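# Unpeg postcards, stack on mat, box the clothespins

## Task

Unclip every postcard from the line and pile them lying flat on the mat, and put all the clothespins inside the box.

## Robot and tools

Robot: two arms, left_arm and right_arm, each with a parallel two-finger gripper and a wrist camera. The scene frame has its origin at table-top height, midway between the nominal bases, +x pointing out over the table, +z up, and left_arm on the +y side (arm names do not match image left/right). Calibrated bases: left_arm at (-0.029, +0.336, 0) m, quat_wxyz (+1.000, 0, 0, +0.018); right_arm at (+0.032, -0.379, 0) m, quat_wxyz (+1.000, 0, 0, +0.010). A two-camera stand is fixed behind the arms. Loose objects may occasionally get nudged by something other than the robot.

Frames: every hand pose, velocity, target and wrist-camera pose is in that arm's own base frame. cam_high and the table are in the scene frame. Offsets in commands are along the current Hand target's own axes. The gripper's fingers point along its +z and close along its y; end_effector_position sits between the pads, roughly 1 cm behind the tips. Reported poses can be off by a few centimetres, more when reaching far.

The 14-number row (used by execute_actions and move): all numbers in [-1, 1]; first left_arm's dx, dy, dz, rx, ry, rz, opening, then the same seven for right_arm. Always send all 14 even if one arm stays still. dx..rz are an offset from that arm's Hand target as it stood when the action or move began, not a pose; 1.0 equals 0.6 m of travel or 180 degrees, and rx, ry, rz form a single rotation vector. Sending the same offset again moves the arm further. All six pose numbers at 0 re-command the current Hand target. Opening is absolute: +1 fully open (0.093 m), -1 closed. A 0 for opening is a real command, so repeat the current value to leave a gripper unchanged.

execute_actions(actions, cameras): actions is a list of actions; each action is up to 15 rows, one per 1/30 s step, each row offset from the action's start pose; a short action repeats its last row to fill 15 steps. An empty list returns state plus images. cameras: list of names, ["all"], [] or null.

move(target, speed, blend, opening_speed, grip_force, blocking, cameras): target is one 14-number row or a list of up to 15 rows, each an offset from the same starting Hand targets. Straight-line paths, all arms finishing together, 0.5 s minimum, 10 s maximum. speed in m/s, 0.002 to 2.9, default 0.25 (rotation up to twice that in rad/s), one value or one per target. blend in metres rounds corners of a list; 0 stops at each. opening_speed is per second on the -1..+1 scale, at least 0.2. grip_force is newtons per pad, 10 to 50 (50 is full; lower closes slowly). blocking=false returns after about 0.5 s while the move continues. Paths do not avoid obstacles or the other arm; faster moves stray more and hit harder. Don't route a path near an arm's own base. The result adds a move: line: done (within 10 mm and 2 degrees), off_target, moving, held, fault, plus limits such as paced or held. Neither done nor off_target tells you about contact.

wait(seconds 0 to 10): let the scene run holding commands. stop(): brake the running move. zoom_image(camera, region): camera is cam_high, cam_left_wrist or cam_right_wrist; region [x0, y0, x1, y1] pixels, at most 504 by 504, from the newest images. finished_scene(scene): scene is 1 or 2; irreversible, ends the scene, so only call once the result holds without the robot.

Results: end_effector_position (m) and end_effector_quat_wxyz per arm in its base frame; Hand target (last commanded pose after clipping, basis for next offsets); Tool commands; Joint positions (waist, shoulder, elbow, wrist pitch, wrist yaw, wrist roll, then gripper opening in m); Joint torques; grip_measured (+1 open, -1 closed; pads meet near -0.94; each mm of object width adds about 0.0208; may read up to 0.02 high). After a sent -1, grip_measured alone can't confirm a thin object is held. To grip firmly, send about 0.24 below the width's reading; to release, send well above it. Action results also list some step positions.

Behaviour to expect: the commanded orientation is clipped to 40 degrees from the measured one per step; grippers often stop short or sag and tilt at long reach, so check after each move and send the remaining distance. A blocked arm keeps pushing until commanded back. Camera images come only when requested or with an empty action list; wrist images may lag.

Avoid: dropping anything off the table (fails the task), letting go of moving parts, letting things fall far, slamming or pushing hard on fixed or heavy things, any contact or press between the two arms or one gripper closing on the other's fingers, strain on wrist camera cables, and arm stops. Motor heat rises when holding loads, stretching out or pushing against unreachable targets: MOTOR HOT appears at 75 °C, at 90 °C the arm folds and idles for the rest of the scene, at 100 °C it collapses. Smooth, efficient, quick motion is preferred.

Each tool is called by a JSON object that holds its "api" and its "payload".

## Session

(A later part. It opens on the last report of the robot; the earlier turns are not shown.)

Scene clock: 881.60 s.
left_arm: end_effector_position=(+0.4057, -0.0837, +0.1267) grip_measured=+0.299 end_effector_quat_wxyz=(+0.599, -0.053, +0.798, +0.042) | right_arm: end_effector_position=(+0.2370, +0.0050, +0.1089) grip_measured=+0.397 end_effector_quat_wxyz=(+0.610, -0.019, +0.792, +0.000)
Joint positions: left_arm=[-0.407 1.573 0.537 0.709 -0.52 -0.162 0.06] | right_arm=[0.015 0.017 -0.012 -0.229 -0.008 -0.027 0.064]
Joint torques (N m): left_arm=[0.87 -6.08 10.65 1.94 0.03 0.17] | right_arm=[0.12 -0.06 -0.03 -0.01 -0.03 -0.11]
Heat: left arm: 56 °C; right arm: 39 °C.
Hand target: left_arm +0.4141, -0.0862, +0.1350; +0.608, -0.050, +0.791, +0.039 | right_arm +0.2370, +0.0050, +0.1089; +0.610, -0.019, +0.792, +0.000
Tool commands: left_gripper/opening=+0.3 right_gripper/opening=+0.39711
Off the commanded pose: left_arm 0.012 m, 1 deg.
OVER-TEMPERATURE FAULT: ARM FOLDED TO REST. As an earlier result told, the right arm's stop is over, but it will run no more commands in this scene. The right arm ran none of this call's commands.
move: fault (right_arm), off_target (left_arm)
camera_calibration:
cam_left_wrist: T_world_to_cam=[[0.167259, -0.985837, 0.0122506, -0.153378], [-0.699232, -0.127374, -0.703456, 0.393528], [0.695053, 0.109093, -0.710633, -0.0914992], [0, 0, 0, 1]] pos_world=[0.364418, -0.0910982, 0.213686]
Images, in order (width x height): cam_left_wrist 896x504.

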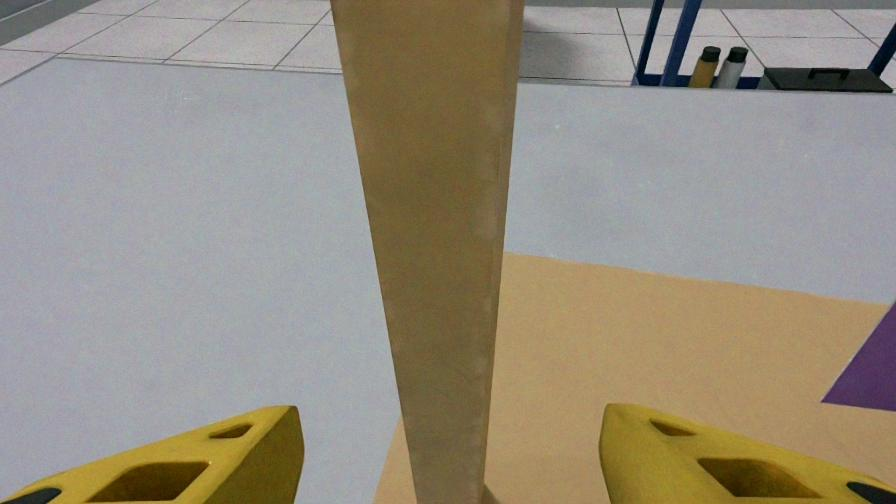

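{"api": "move", "payload": {"target": [[0,-0.004,0.05,0,0,0,0.3,0,0,0,0,0,0,0.4],[0,-0.004,0.05,0,0,0,-1,0,0,0,0,0,0,0.4]], "speed": [0.06,0.06], "opening_speed": 0.8, "cameras": ["cam_left_wrist"]}}

Scene clock: 900.00 s.
left_arm: end_effector_position=(+0.4351, -0.0799, +0.1196) grip_measured=-0.615 end_effector_quat_wxyz=(+0.599, -0.056, +0.797, +0.044) | right_arm: end_effector_position=(+0.2370, +0.0050, +0.1089) grip_measured=+0.397 end_effector_quat_wxyz=(+0.610, -0.019, +0.792, +0.000)
Joint positions: left_arm=[-0.358 1.695 0.627 0.749 -0.479 -0.148 0.016] | right_arm=[0.015 0.017 -0.012 -0.229 -0.008 -0.027 0.064]
Joint torques (N m): left_arm=[0.17 -7.19 10.51 1.93 0.03 0.16] | right_arm=[0.06 -0.09 0.01 -0.02 -0.02 -0.11]
Heat: left arm: 57 °C; right arm: 39 °C.
Hand target: left_arm +0.4431, -0.0849, +0.1273; +0.608, -0.050, +0.792, +0.039 | right_arm +0.2370, +0.0050, +0.1089; +0.610, -0.019, +0.792, +0.000
Tool commands: left_gripper/opening=-1.0 right_gripper/opening=+0.39711
Off the commanded pose: left_arm 0.012 m, 1 deg.
OVER-TEMPERATURE FAULT: ARM FOLDED TO REST. As an earlier result told, the right arm's stop is over, but it will run no more commands in this scene. The right arm ran none of this call's commands.
move: fault (right_arm), off_target (left_arm); target 2's new opening was sent with left_arm's hand 0.012 m and 1 deg from that target
camera_calibration:
cam_left_wrist: T_world_to_cam=[[0.173376, -0.98476, 0.0137305, -0.1572], [-0.698189, -0.132732, -0.703502, 0.408704], [0.694603, 0.112384, -0.710561, -0.11694], [0, 0, 0, 1]] pos_world=[0.393835, -0.0874143, 0.206589]
Images, in order (width x height): cam_left_wrist 896x504.

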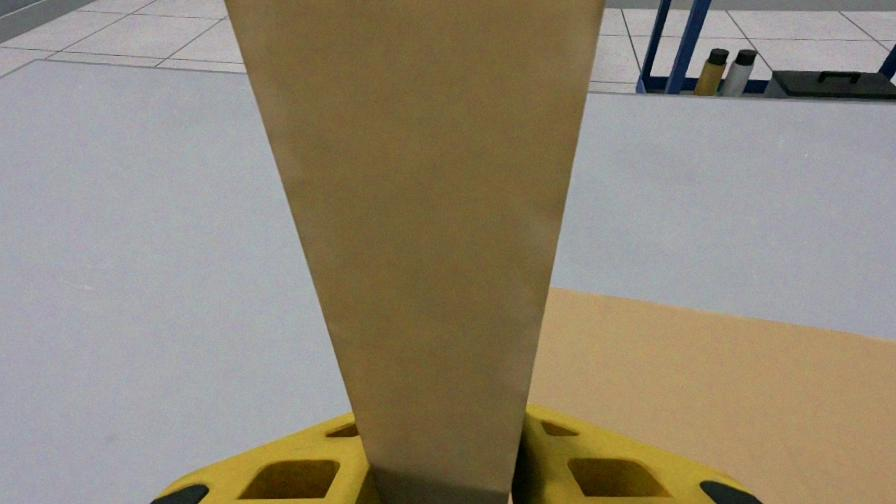

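{"api": "move", "payload": {"target": [0.0165,-0.24,-0.0618,0,0,0,-1,0,0,0,0,0,0,0.4], "speed": 0.07, "cameras": ["cam_left_wrist","cam_high"]}}

{"api": "zoom_image", "payload": {"camera": "cam_high", "region": [330, 170, 650, 440]}}

Scene clock: 912.57 s.
left_arm: end_effector_position=(+0.4196, -0.2208, +0.1190) grip_measured=-0.669 end_effector_quat_wxyz=(+0.602, -0.058, +0.795, +0.041) | right_arm: end_effector_position=(+0.2370, +0.0050, +0.1089) grip_measured=+0.397 end_effector_quat_wxyz=(+0.610, -0.019, +0.792, +0.000)
Joint positions: left_arm=[-0.755 1.885 0.908 0.553 -0.851 -0.332 0.013] | right_arm=[0.015 0.017 -0.012 -0.229 -0.008 -0.027 0.064]
Joint torques (N m): left_arm=[-1.18 -9.59 11.71 1.58 -0.23 0.25] | right_arm=[0.25 0.01 0.03 0 -0.02 -0.1]
Heat: left arm: 58 °C; right arm: 39 °C.
Hand target: left_arm +0.4233, -0.2327, +0.1273; +0.608, -0.050, +0.791, +0.039 | right_arm +0.2370, +0.0050, +0.1089; +0.610, -0.019, +0.792, +0.000
Tool commands: left_gripper/opening=-1.0 right_gripper/opening=+0.39711
Off the commanded pose: left_arm 0.015 m, 1 deg.
OVER-TEMPERATURE FAULT: ARM FOLDED TO REST. As an earlier result told, the right arm's stop is over, but it will run no more commands in this scene. The right arm ran none of this call's commands.
move: fault (right_arm), off_target (left_arm)
camera_calibration:
cam_left_wrist: T_world_to_cam=[[0.175018, -0.984339, 0.0211178, -0.294776], [-0.692118, -0.138258, -0.708419, 0.375561], [0.700244, 0.10937, -0.705476, -0.0944008], [0, 0, 0, 1]] pos_world=[0.377627, -0.22791, 0.205682]
Images, in order (width x height): cam_high 896x504, cam_left_wrist 896x504.

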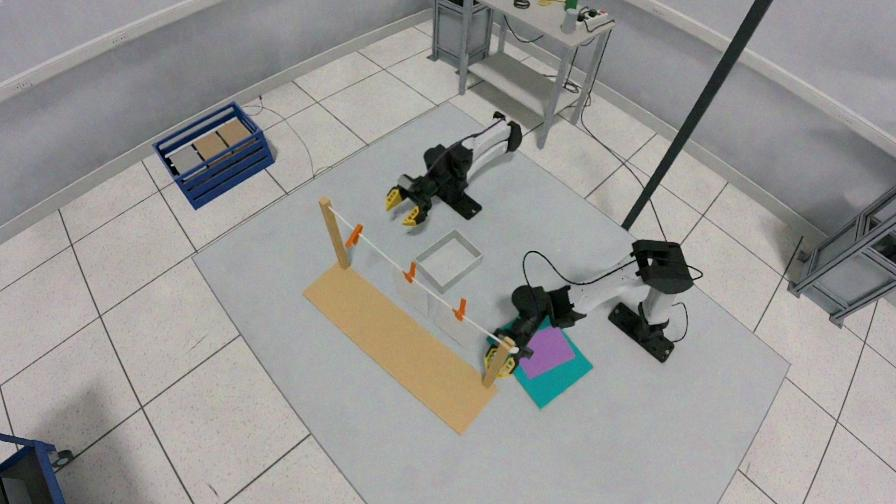

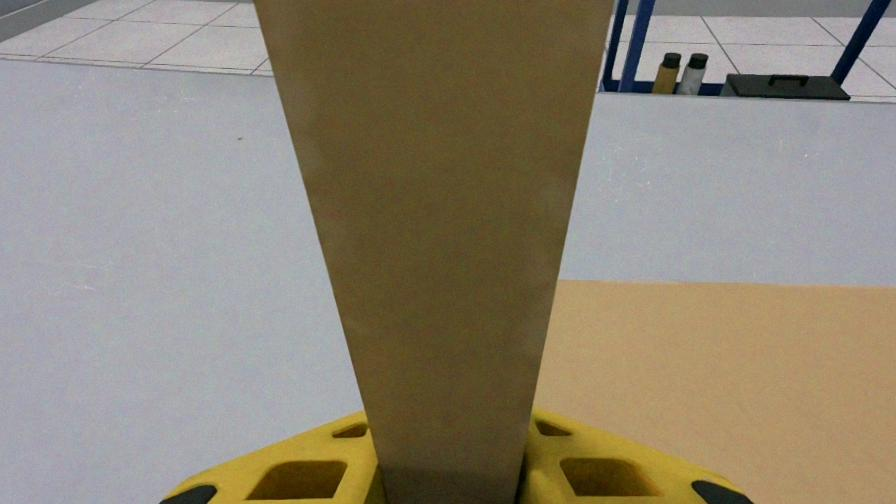

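Scaled by 1.575 from the camera's 896x504 image, which has a finer 1280x720 frame.

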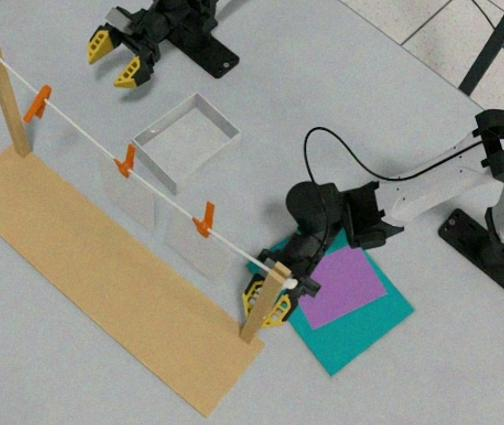

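{"api": "move", "payload": {"target": [[0,0,0,0,0,0,0.4,0,0,0,0,0,0,0.4],[0,0,-0.15,0,0,0,0.4,0,0,0,0,0,0,0.4],[0.02,-0.08,-0.32,0,0,0,0.4,0,0,0,0,0,0,0.4]], "speed": [0.1,0.15,0.2], "cameras": ["cam_left_wrist"]}}

Scene clock: 934.77 s.
left_arm: end_effector_position=(+0.2404, -0.2994, +0.1602) grip_measured=+0.399 end_effector_quat_wxyz=(+0.604, -0.040, +0.795, +0.043) | right_arm: end_effector_position=(+0.2370, +0.0050, +0.1089) grip_measured=+0.397 end_effector_quat_wxyz=(+0.610, -0.019, +0.792, +0.000)
Joint positions: left_arm=[-1.327 1.753 1.104 -0.509 -1.276 -1.121 0.064] | right_arm=[0.015 0.017 -0.012 -0.229 -0.008 -0.027 0.064]
Joint torques (N m): left_arm=[0.34 -8.08 11.04 0.7 -0.69 -0.14] | right_arm=[0.17 -0.08 -0.16 0.02 -0.06 -0.11]
Heat: left arm: 60 °C; right arm: 39 °C.
Hand target: left_arm +0.2423, -0.3042, +0.1651; +0.608, -0.050, +0.792, +0.039 | right_arm +0.2370, +0.0050, +0.1089; +0.610, -0.019, +0.792, +0.000
Tool commands: left_gripper/opening=+0.4 right_gripper/opening=+0.39711
Off the commanded pose: left_arm 0.007 m, 1 deg.
OVER-TEMPERATURE FAULT: ARM FOLDED TO REST. As an earlier result told, the right arm's stop is over, but it will run no more commands in this scene. The right arm ran none of this call's commands.
move: fault (right_arm)
camera_calibration:
cam_left_wrist: T_world_to_cam=[[0.148539, -0.988902, -0.00314174, -0.332699], [-0.694008, -0.10198, -0.712708, 0.281851], [0.704478, 0.108045, -0.701453, 0.0666823], [0, 0, 0, 1]] pos_world=[0.198049, -0.307468, 0.246607]
Images, in order (width x height): cam_left_wrist 896x504.

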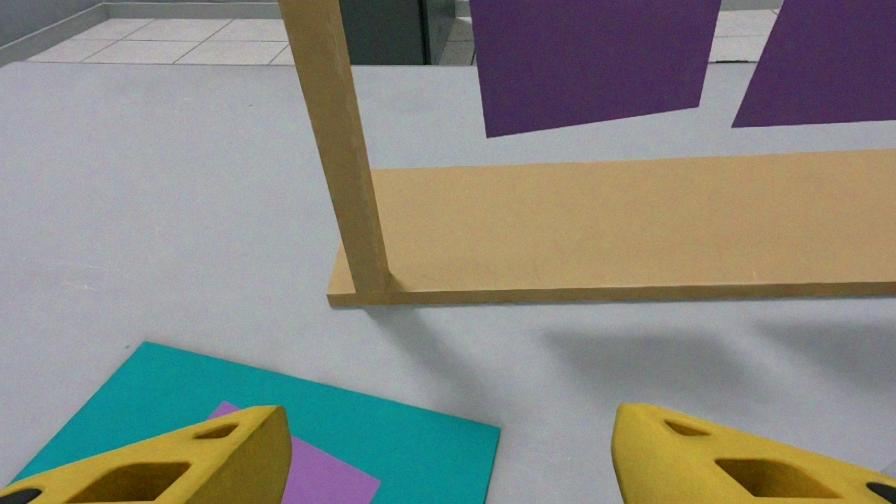

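{"api": "move", "payload": {"target": [[-0.0205,0.0797,0.17,0,0,0,0.4,0,0,0,0,0,0,0.4],[-0.0207,0.0795,0.32,0,0,0,0.4,0,0,0,0,0,0,0.4],[-0.0207,0.0795,0.32,0,0,0,-1,0,0,0,0,0,0,0.4]], "speed": [0.2,0.1,0.1], "opening_speed": 0.9, "cameras": ["cam_left_wrist"]}}

Scene clock: 992.63 s.
left_arm: end_effector_position=(+0.4175, -0.2225, +0.1221) grip_measured=-0.658 end_effector_quat_wxyz=(+0.603, -0.057, +0.794, +0.051) | right_arm: end_effector_position=(+0.2370, +0.0050, +0.1089) grip_measured=+0.397 end_effector_quat_wxyz=(+0.610, -0.019, +0.792, +0.000)
Joint positions: left_arm=[-0.767 1.882 0.919 0.531 -0.877 -0.327 0.014] | right_arm=[0.015 0.017 -0.012 -0.229 -0.008 -0.027 0.064]
Joint torques (N m): left_arm=[0.01 -9.29 10.92 1.74 0.03 0.19] | right_arm=[0.12 0.08 -0.06 -0.04 -0.05 -0.11]
Heat: left arm: 60 °C; right arm: 38 °C.
Hand target: left_arm +0.4235, -0.2329, +0.1276; +0.608, -0.050, +0.792, +0.039 | right_arm +0.2370, +0.0050, +0.1089; +0.610, -0.019, +0.792, +0.000
Tool commands: left_gripper/opening=-1.0 right_gripper/opening=+0.39711
Off the commanded pose: left_arm 0.013 m, 2 deg.
OVER-TEMPERATURE FAULT: ARM FOLDED TO REST. As an earlier result told, the right arm's stop is over, but it will run no more commands in this scene. The right arm ran none of this call's commands.
move: fault (right_arm), off_target (left_arm); target 3's new opening was sent with left_arm's hand 0.011 m and 1 deg from that target
camera_calibration:
cam_left_wrist: T_world_to_cam=[[0.184959, -0.982736, 0.00448218, -0.297948], [-0.689666, -0.133048, -0.7118, 0.37663], [0.700107, 0.128563, -0.702368, -0.0865527], [0, 0, 0, 1]] pos_world=[0.375453, -0.231567, 0.208629]
Images, in order (width x height): cam_left_wrist 896x504.

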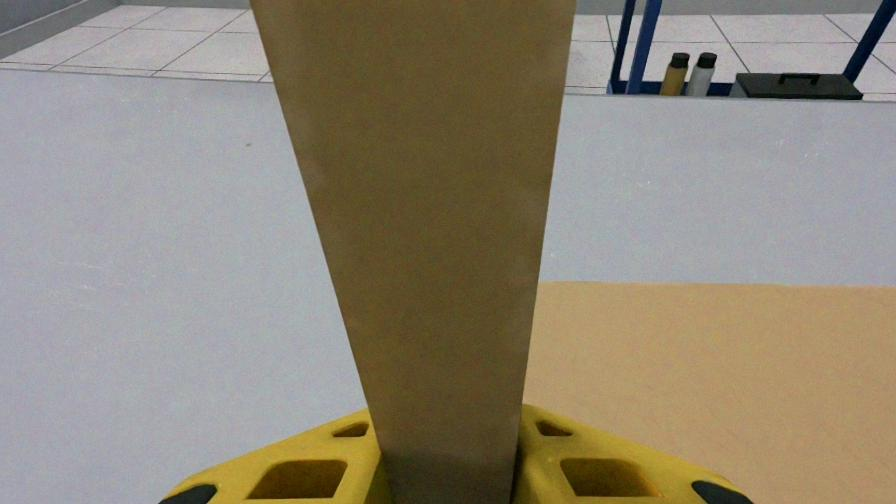

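{"api": "move", "payload": {"target": [-0.0215,-0.012,0.08,0.0537,0,0.0144,-1,0,0,0,0,0,0,0.4], "speed": 0.06, "cameras": ["cam_left_wrist","cam_high"]}}

{"api": "zoom_image", "payload": {"camera": "cam_high", "region": [290, 150, 610, 450]}}

Scene clock: 1004.83 s.
left_arm: end_effector_position=(+0.4662, -0.2218, +0.1228) grip_measured=-0.675 end_effector_quat_wxyz=(+0.605, +0.000, +0.796, +0.000) | right_arm: end_effector_position=(+0.2370, +0.0050, +0.1089) grip_measured=+0.397 end_effector_quat_wxyz=(+0.610, -0.019, +0.792, +0.000)
Joint positions: left_arm=[-0.63 1.947 0.985 0.63 -0.604 -0.193 0.013] | right_arm=[0.015 0.017 -0.012 -0.229 -0.008 -0.027 0.064]
Joint torques (N m): left_arm=[0.36 -9.76 11.47 1.86 0.37 0.29] | right_arm=[0.14 -0.12 -0.17 0.02 -0.02 -0.09]
Heat: left arm: 61 °C; right arm: 38 °C.
Hand target: left_arm +0.4736, -0.2337, +0.1275; +0.609, +0.019, +0.793, -0.014 | right_arm +0.2370, +0.0050, +0.1089; +0.610, -0.019, +0.792, +0.000
Tool commands: left_gripper/opening=-1.0 right_gripper/opening=+0.39711
Off the commanded pose: left_arm 0.015 m, 3 deg.
OVER-TEMPERATURE FAULT: ARM FOLDED TO REST. As an earlier result told, the right arm's stop is over, but it will run no more commands in this scene. The right arm ran none of this call's commands.
move: fault (right_arm), off_target (left_arm)
camera_calibration:
cam_left_wrist: T_world_to_cam=[[0.0321393, -0.999356, 0.0159426, -0.240065], [-0.70303, -0.0339415, -0.71035, 0.438841], [0.710434, 0.0116221, -0.703668, -0.150777], [0, 0, 0, 1]] pos_world=[0.423351, -0.223263, 0.209461]
Images, in order (width x height): cam_high 896x504, cam_left_wrist 896x504.

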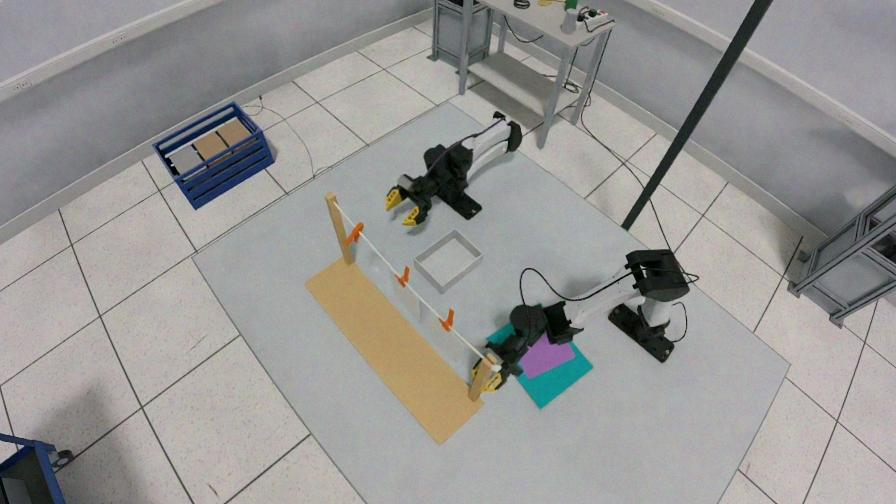

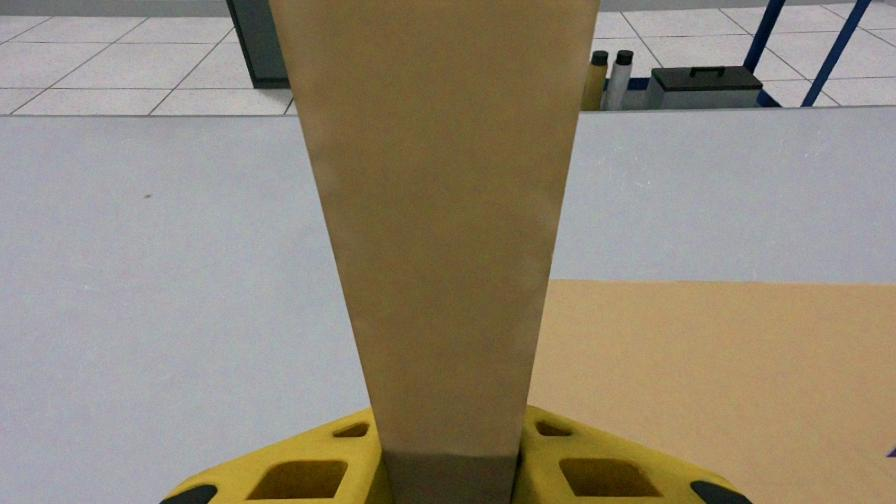

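Scaled by 1.575 from the camera's 896x504 image, which has a finer 1280x720 frame.

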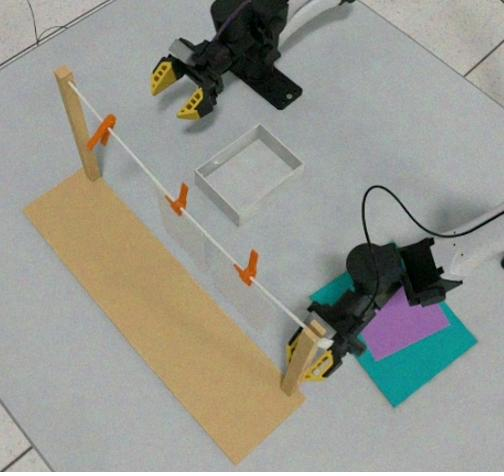

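{"api": "move", "payload": {"target": [[0,0,0,0,0,0,0.5,0,0,0,0,0,0,0.4],[0,0,-0.1667,0,0,0,0.5,0,0,0,0,0,0,0.4],[-0.0962,-0.2095,-0.3673,0.035,-0.205,0.265,0.5,0,0,0,0,0,0,0.4],[0.0175,-0.3922,-0.2448,0.0704,-0.4109,0.531,1,0,0,0,0,0,0,0.4]], "speed": [0.1,0.15,0.22,0.2], "blend": [0,0.01,0.02,0], "cameras": ["cam_left_wrist","cam_high"]}}

Scene clock: 1054.03 s.
left_arm: end_effector_position=(+0.3154, -0.4609, +0.1470) grip_measured=+1.000 end_effector_quat_wxyz=(+0.716, +0.618, +0.060, +0.319) | right_arm: end_effector_position=(+0.2370, +0.0050, +0.1089) grip_measured=+0.397 end_effector_quat_wxyz=(+0.610, -0.019, +0.792, +0.000)
Joint positions: left_arm=[-0.936 2.304 1.019 1.517 0.116 1.866 0.093] | right_arm=[0.015 0.017 -0.012 -0.229 -0.008 -0.027 0.064]
Joint torques (N m): left_arm=[0.9 -11.45 8.73 2.18 0.13 0.09] | right_arm=[0.03 -0.01 0.05 -0.01 -0.01 -0.13]
Heat: left arm: 59 °C; right arm: 38 °C.
Hand target: left_arm +0.3181, -0.4619, +0.1552; +0.726, +0.601, +0.050, +0.329 | right_arm +0.2370, +0.0050, +0.1089; +0.610, -0.019, +0.792, +0.000
Tool commands: left_gripper/opening=+1.0 right_gripper/opening=+0.39711
Off the commanded pose: left_arm 0.009 m, 3 deg.
OVER-TEMPERATURE FAULT: ARM FOLDED TO REST. As an earlier result told, the right arm's stop is over, but it will run no more commands in this scene. The right arm ran none of this call's commands.
move: fault (right_arm), off_target (left_arm); target 4's new opening was sent with left_arm's hand 0.009 m and 3 deg from that target
camera_calibration:
cam_left_wrist: T_world_to_cam=[[0.376092, -0.0679071, -0.924091, -0.0155854], [0.469067, 0.874031, 0.126675, 0.267581], [0.799082, -0.481102, 0.360569, -0.435412], [0, 0, 0, 1]] pos_world=[0.228278, -0.44441, 0.108698]
Images, in order (width x height): cam_high 896x504, cam_left_wrist 896x504.

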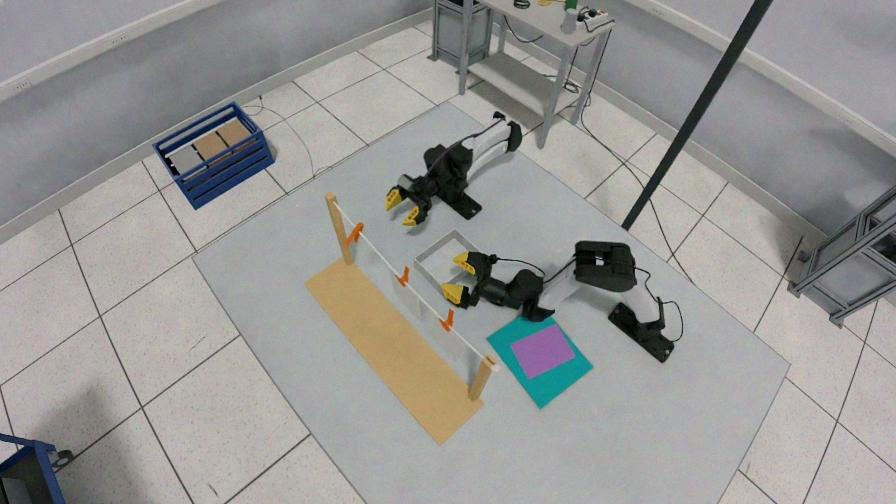

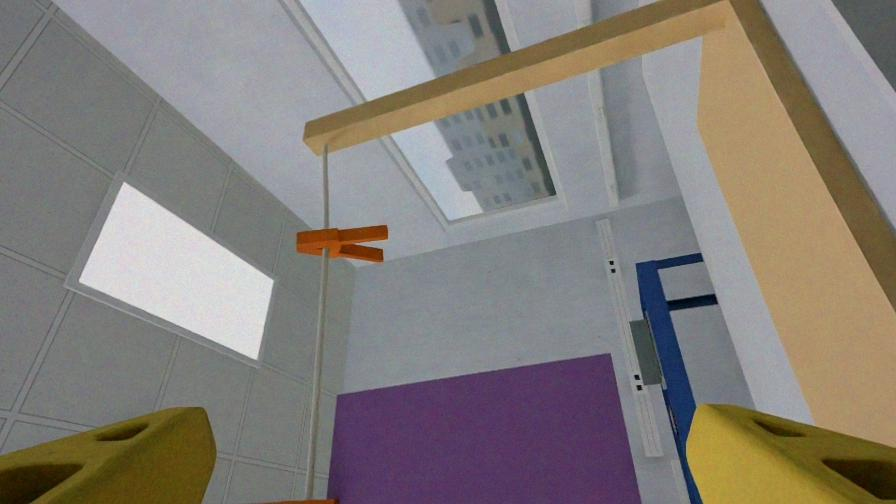

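{"api": "move", "payload": {"target": [[0.098,-0.1023,0.0942,0,0.0556,0,1,0,0,0,0,0,0,0.4],[0.1348,-0.1093,0.123,0,0.0556,0,1,0,0,0,0,0,0,0.4],[0.1723,-0.0567,0.154,-0.0197,0.0555,0.0196,1,0,0,0,0,0,0,0.4]], "speed": 0.12, "cameras": ["cam_left_wrist","cam_high"]}}

{"api": "zoom_image", "payload": {"camera": "cam_high", "region": [320, 180, 560, 420]}}

Scene clock: 1085.40 s.
left_arm: end_effector_position=(+0.4529, -0.4846, +0.1707) grip_measured=+1.000 end_effector_quat_wxyz=(+0.724, +0.556, +0.093, +0.397) | right_arm: end_effector_position=(+0.2370, +0.0050, +0.1089) grip_measured=+0.397 end_effector_quat_wxyz=(+0.610, -0.019, +0.792, +0.000)
Joint positions: left_arm=[-0.793 2.61 1.656 1.328 0.102 1.867 0.093] | right_arm=[0.015 0.017 -0.012 -0.229 -0.008 -0.027 0.064]
Joint torques (N m): left_arm=[0.69 -17.46 10.84 1.59 0.11 0.09] | right_arm=[0.16 0.08 -0.14 -0.02 -0.04 -0.1]
Heat: left arm: 58 °C; right arm: 37 °C.
Hand target: left_arm +0.4560, -0.4862, +0.1831; +0.727, +0.549, +0.084, +0.403 | right_arm +0.2370, +0.0050, +0.1089; +0.610, -0.019, +0.792, +0.000
Tool commands: left_gripper/opening=+1.0 right_gripper/opening=+0.39711
Off the commanded pose: left_arm 0.013 m, 2 deg.
OVER-TEMPERATURE FAULT: ARM FOLDED TO REST. As an earlier result told, the right arm's stop is over, but it will run no more commands in this scene. The right arm ran none of this call's commands.
move: fault (right_arm), off_target (left_arm)
camera_calibration:
cam_left_wrist: T_world_to_cam=[[0.470276, -0.101938, -0.876612, -0.114206], [0.318134, 0.946104, 0.0606508, 0.335372], [0.823183, -0.307403, 0.47736, -0.511907], [0, 0, 0, 1]] pos_world=[0.368408, -0.486301, 0.123909]
Images, in order (width x height): cam_high 896x504, cam_left_wrist 896x504.

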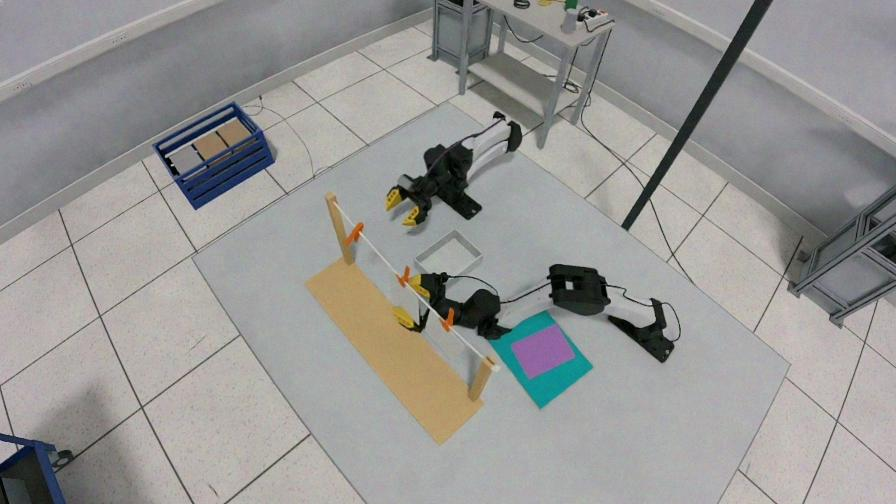

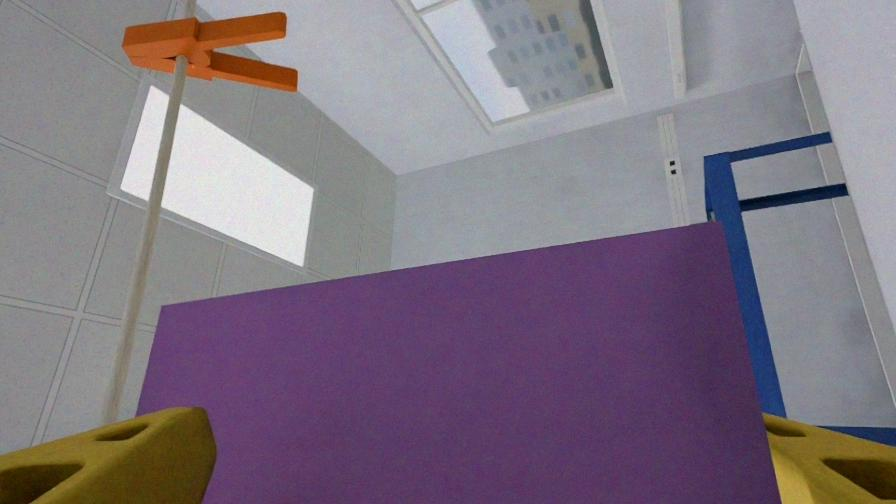

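Scaled by 2.100 from the camera's 896x504 image, which has a finer 1280x720 frame.

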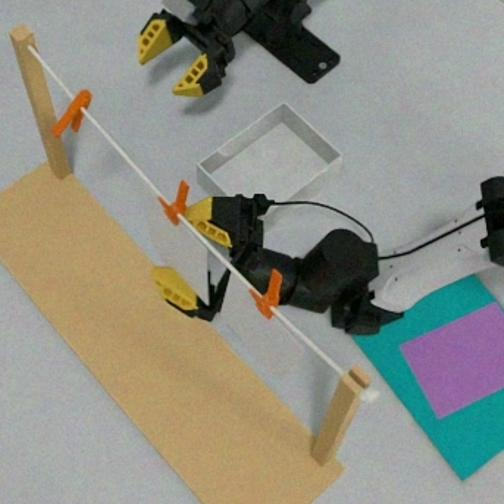

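{"api": "move", "payload": {"target": [[-0.0085,0.0823,-0.0363,-0.0098,-0.0278,0.0098,1,0,0,0,0,0,0,0.4],[-0.0288,0.2217,-0.0892,-0.0197,-0.0555,0.0196,1,0,0,0,0,0,0,0.4]], "speed": 0.1, "blend": [0.02,0], "cameras": ["cam_left_wrist","cam_high"]}}

{"api": "zoom_image", "payload": {"camera": "cam_high", "region": [320, 180, 560, 420]}}

Scene clock: 1102.97 s.
left_arm: end_effector_position=(+0.3557, -0.4493, +0.2674) grip_measured=+1.000 end_effector_quat_wxyz=(+0.736, +0.560, +0.000, +0.380) | right_arm: end_effector_position=(+0.2370, +0.0050, +0.1089) grip_measured=+0.397 end_effector_quat_wxyz=(+0.610, -0.019, +0.792, +0.000)
Joint positions: left_arm=[-0.83 2.125 1.188 1.331 0.244 1.947 0.093] | right_arm=[0.015 0.017 -0.012 -0.229 -0.008 -0.027 0.064]
Joint torques (N m): left_arm=[-0.31 -15.82 6.56 1.56 0.08 0.09] | right_arm=[0.25 0.02 -0.01 0 -0.03 -0.11]
Heat: left arm: 59 °C; right arm: 37 °C.
Hand target: left_arm +0.3485, -0.4493, +0.2722; +0.736, +0.562, -0.009, +0.378 | right_arm +0.2370, +0.0050, +0.1089; +0.610, -0.019, +0.792, +0.000
Tool commands: left_gripper/opening=+1.0 right_gripper/opening=+0.39711
Off the commanded pose: left_arm 0.009 m, 1 deg.
OVER-TEMPERATURE FAULT: ARM FOLDED TO REST. As an earlier result told, the right arm's stop is over, but it will run no more commands in this scene. The right arm ran none of this call's commands.
move: fault (right_arm)
camera_calibration:
cam_left_wrist: T_world_to_cam=[[0.552585, -0.119372, -0.824863, -0.0310678], [0.432674, 0.886968, 0.161494, 0.2328], [0.71235, -0.446136, 0.541775, -0.507328], [0, 0, 0, 1]] pos_world=[0.277836, -0.436532, 0.211635]
Images, in order (width x height): cam_high 896x504, cam_left_wrist 896x504.

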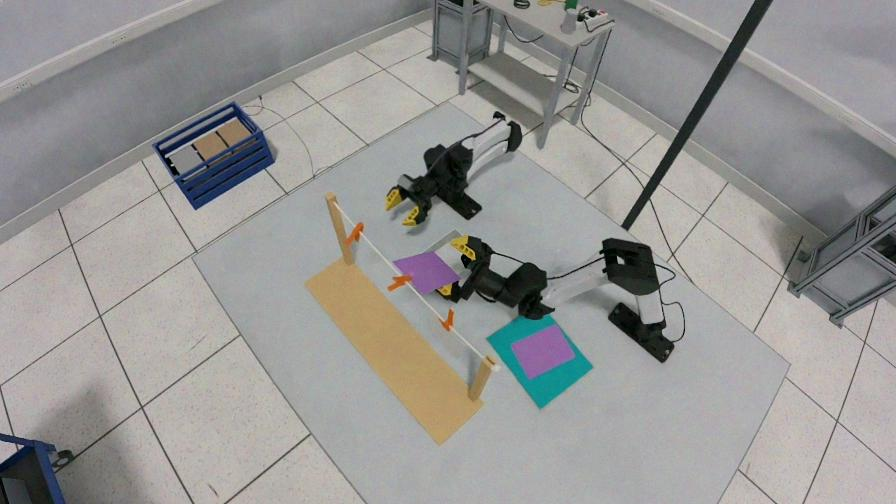

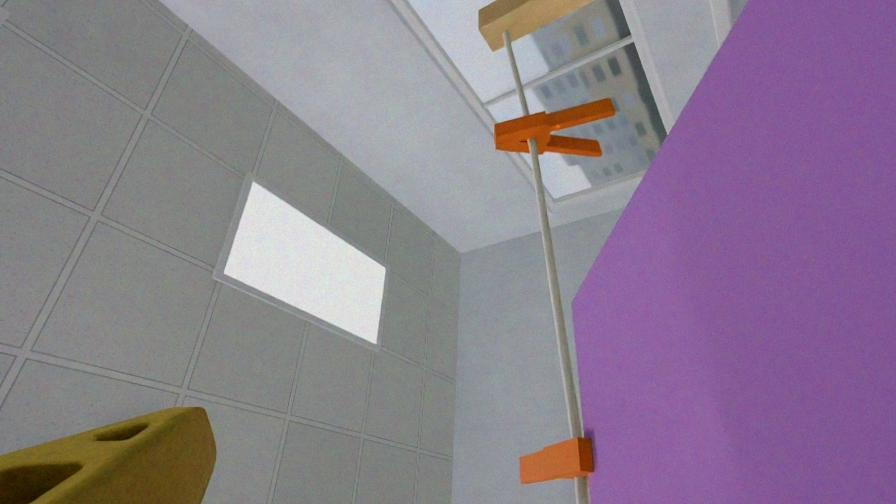

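Scaled by 2.100 from the camera's 896x504 image, which has a finer 1280x720 frame.

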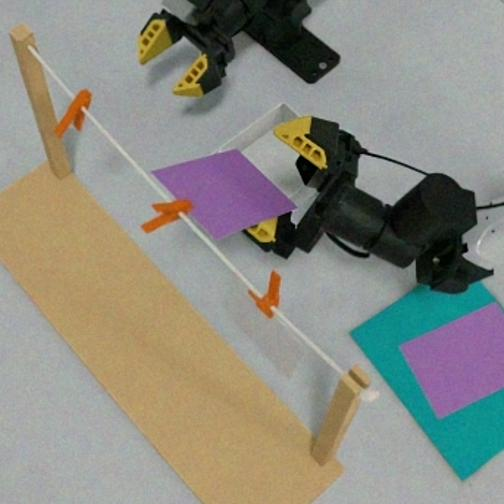

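{"api": "move", "payload": {"target": [0,-0.0775,0,0,0,0,-1,0,0,0,0,0,0,0.4], "speed": 0.0155, "opening_speed": 0.66, "cameras": ["cam_high","cam_left_wrist"]}}

Scene clock: 1135.57 s.
left_arm: end_effector_position=(+0.3708, -0.4527, +0.2277) grip_measured=-0.972 end_effector_quat_wxyz=(+0.729, +0.573, -0.004, +0.374) | right_arm: end_effector_position=(+0.2370, +0.0050, +0.1089) grip_measured=+0.397 end_effector_quat_wxyz=(+0.610, -0.019, +0.792, +0.000)
Joint positions: left_arm=[-0.805 2.239 1.22 1.384 0.281 1.947 0] | right_arm=[0.015 0.017 -0.012 -0.229 -0.008 -0.027 0.064]
Joint torques (N m): left_arm=[1.01 -12.29 10.59 1.84 0.07 -0.07] | right_arm=[0.06 -0.03 -0.08 0.02 -0.02 -0.1]
Heat: left arm: 59 °C; right arm: 37 °C.
Hand target: left_arm +0.3749, -0.4531, +0.2340; +0.736, +0.562, -0.009, +0.378 | right_arm +0.2370, +0.0050, +0.1089; +0.610, -0.019, +0.792, +0.000
Tool commands: left_gripper/opening=-1.0 right_gripper/opening=+0.39711
Off the commanded pose: left_arm 0.008 m, 2 deg.
OVER-TEMPERATURE FAULT: ARM FOLDED TO REST. As an earlier result told, the right arm's stop is over, but it will run no more commands in this scene. The right arm ran none of this call's commands.
move: fault (right_arm)
camera_calibration:
cam_left_wrist: T_world_to_cam=[[0.543741, -0.0986182, -0.833439, -0.0579207], [0.441928, 0.877885, 0.18444, 0.222886], [0.713474, -0.468607, 0.520924, -0.503915], [0, 0, 0, 1]] pos_world=[0.292524, -0.437518, 0.173119]
Images, in order (width x height): cam_high 896x504, cam_left_wrist 896x504.

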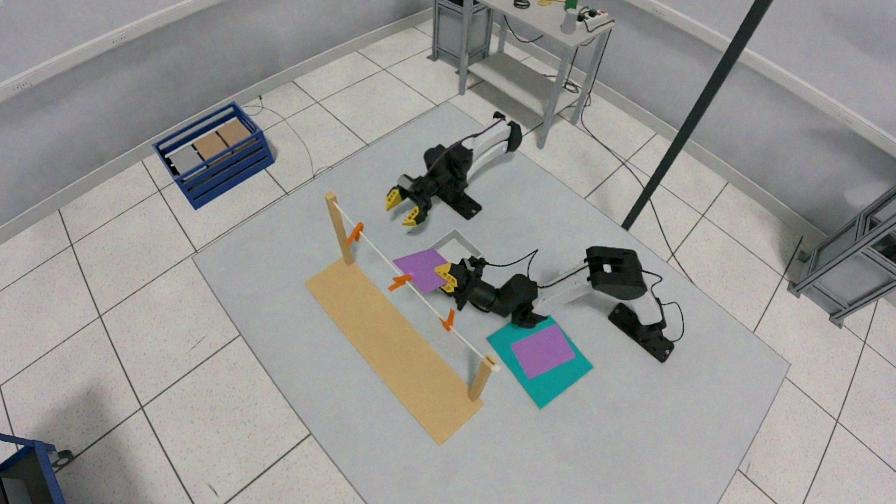

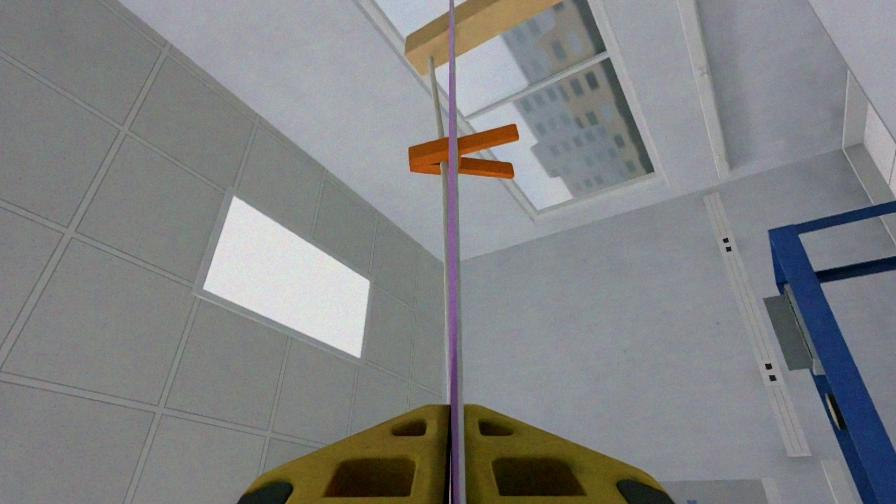

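{"api": "move", "payload": {"target": [[-0.0639,0,-0.0536,0,0,0,-1,0,0,0,0,0,0,0.4],[-0.115,0,-0.0965,0,0,0,-1,0,0,0,0,0,0,0.4]], "speed": 0.06, "blend": [0.02,0], "cameras": ["cam_high","cam_left_wrist"]}}

Scene clock: 1142.37 s.
left_arm: end_effector_position=(+0.3079, -0.4484, +0.1582) grip_measured=-0.972 end_effector_quat_wxyz=(+0.701, +0.621, -0.002, +0.349) | right_arm: end_effector_position=(+0.2370, +0.0050, +0.1089) grip_measured=+0.397 end_effector_quat_wxyz=(+0.610, -0.019, +0.792, +0.000)
Joint positions: left_arm=[-0.908 2.239 0.955 1.518 0.199 1.989 0] | right_arm=[0.015 0.017 -0.012 -0.229 -0.008 -0.027 0.064]
Joint torques (N m): left_arm=[-0.29 -15.09 5.12 2.47 -0.13 0.09] | right_arm=[0.14 -0.02 0.02 0.02 -0.02 -0.11]
Heat: left arm: 59 °C; right arm: 37 °C.
Hand target: left_arm +0.3018, -0.4426, +0.1823; +0.736, +0.562, -0.009, +0.378 | right_arm +0.2370, +0.0050, +0.1089; +0.610, -0.019, +0.792, +0.000
Tool commands: left_gripper/opening=-1.0 right_gripper/opening=+0.39711
Off the commanded pose: left_arm 0.026 m, 9 deg.
OVER-TEMPERATURE FAULT: ARM FOLDED TO REST. As an earlier result told, the right arm's stop is over, but it will run no more commands in this scene. The right arm ran none of this call's commands.
joint sent to its limit (left arm) — joint 4 (wrist pitch), upper limit. The joint targets are off in orientation, not in position.
move: fault (right_arm), off_target (left_arm)
camera_calibration:
cam_left_wrist: T_world_to_cam=[[0.484968, -0.0190461, -0.874325, -0.0209418], [0.467842, 0.850325, 0.240978, 0.230478], [0.738871, -0.525913, 0.421291, -0.438652], [0, 0, 0, 1]] pos_world=[0.226436, -0.427073, 0.11095]
Images, in order (width x height): cam_high 896x504, cam_left_wrist 896x504.

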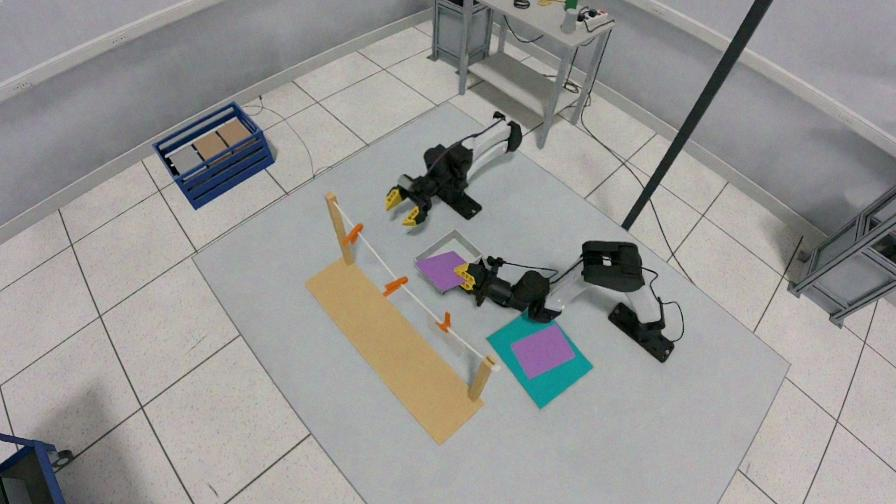

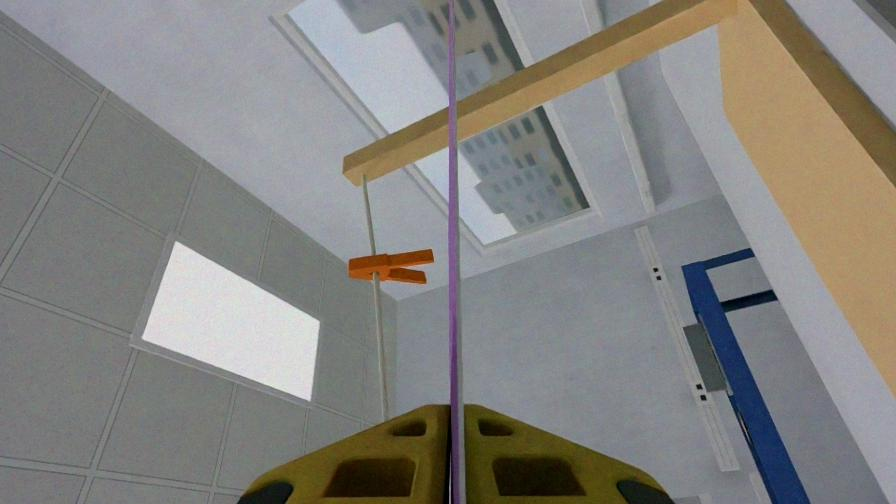

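{"api": "zoom_image", "payload": {"camera": "cam_high", "region": [320, 180, 620, 420]}}

Scaled by 1.680 from the camera's 896x504 image, which has a finer 1280x720 frame.

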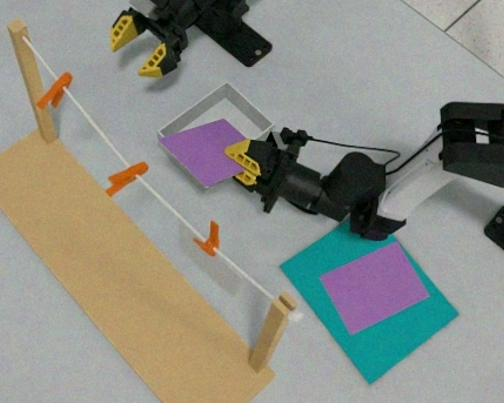

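{"api": "zoom_image", "payload": {"camera": "cam_high", "region": [400, 290, 500, 390]}}

Scaled by 5.040 from the camera's 896x504 image, which has a finer 1280x720 frame.

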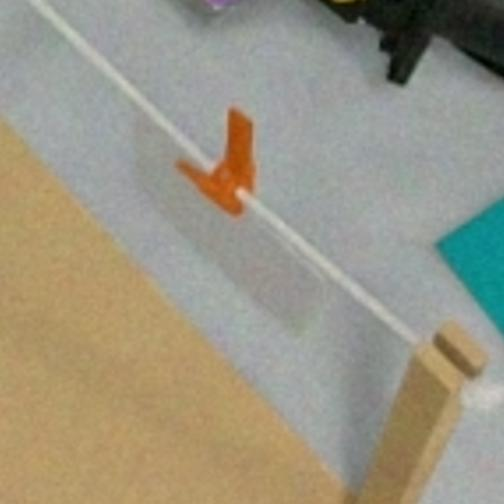

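{"api": "move", "payload": {"target": [[-0.1028,0.1577,-0.0573,0.077,-0.028,-0.053,-1,0,0,0,0,0,0,0.4],[0.0676,0.1467,-0.3266,0.176,-0.065,-0.12,-1,0,0,0,0,0,0,0.4],[0.1166,0.0442,-0.4751,0.2197,-0.0809,-0.1504,-1,0,0,0,0,0,0,0.4]], "speed": 0.15, "blend": [0.03,0.03,0], "cameras": ["cam_high","cam_left_wrist"]}}

Scene clock: 1174.07 s.
left_arm: end_effector_position=(+0.2225, -0.1658, +0.1328) grip_measured=-0.972 end_effector_quat_wxyz=(+0.568, +0.797, +0.165, +0.118) | right_arm: end_effector_position=(+0.2370, +0.0050, +0.1089) grip_measured=+0.397 end_effector_quat_wxyz=(+0.610, -0.019, +0.792, +0.000)
Joint positions: left_arm=[-0.123 0.956 0.309 0.048 0.953 2.079 0] | right_arm=[0.015 0.017 -0.012 -0.229 -0.008 -0.027 0.064]
Joint torques (N m): left_arm=[0.91 -1.81 8.24 1.3 0.51 0.09] | right_arm=[0.03 0.01 -0.1 0 0 -0.1]
Heat: left arm: 63 °C; right arm: 37 °C.
Hand target: left_arm +0.2193, -0.1647, +0.1296; +0.564, +0.803, +0.156, +0.108 | right_arm +0.2370, +0.0050, +0.1089; +0.610, -0.019, +0.792, +0.000
Tool commands: left_gripper/opening=-1.0 right_gripper/opening=+0.39711
Off the commanded pose: left_arm 0.005 m, 2 deg.
OVER-TEMPERATURE FAULT: ARM FOLDED TO REST. As an earlier result told, the right arm's stop is over, but it will run no more commands in this scene. The right arm ran none of this call's commands.
joint sent to its limit (left arm) — joint 6 (wrist roll), upper limit. The joint targets still meet the commanded pose.
move: fault (right_arm)
camera_calibration:
cam_left_wrist: T_world_to_cam=[[-0.141137, 0.266615, -0.953413, 0.200777], [0.614869, 0.778393, 0.126651, 0.00687682], [0.775897, -0.56835, -0.273794, -0.139149], [0, 0, 0, 1]] pos_world=[0.132074, -0.137968, 0.152455]
Images, in order (width x height): cam_high 896x504, cam_left_wrist 896x504.

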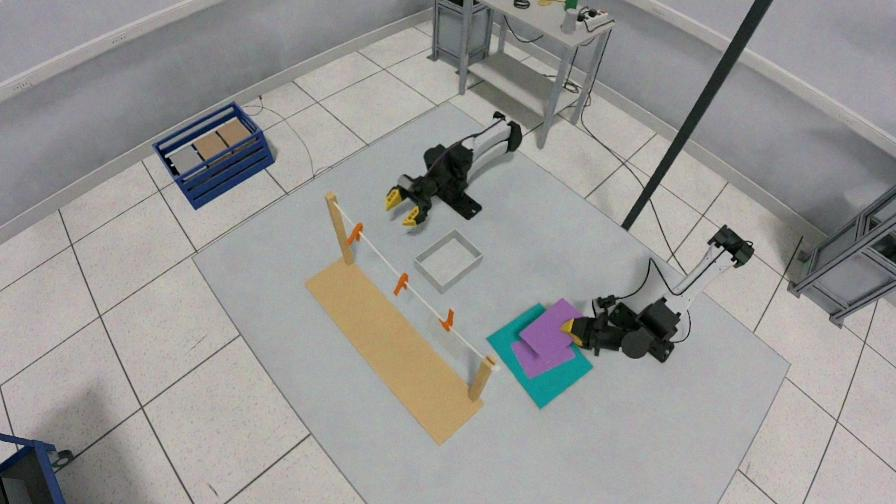

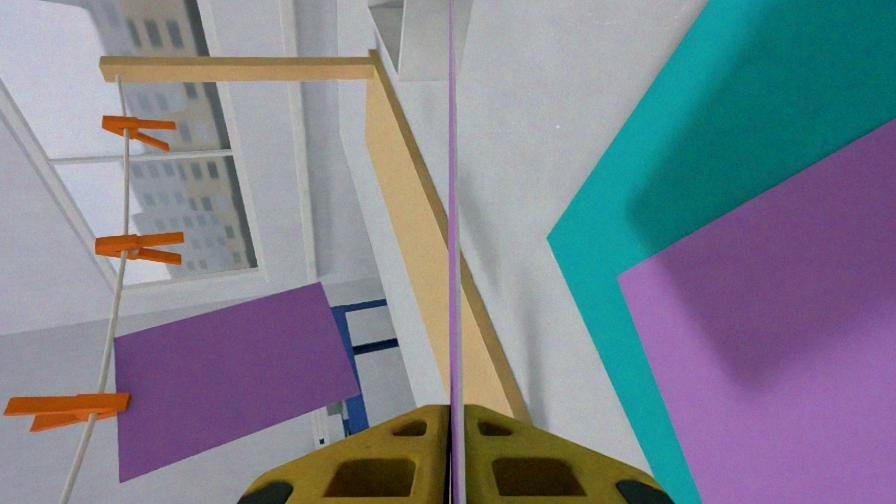

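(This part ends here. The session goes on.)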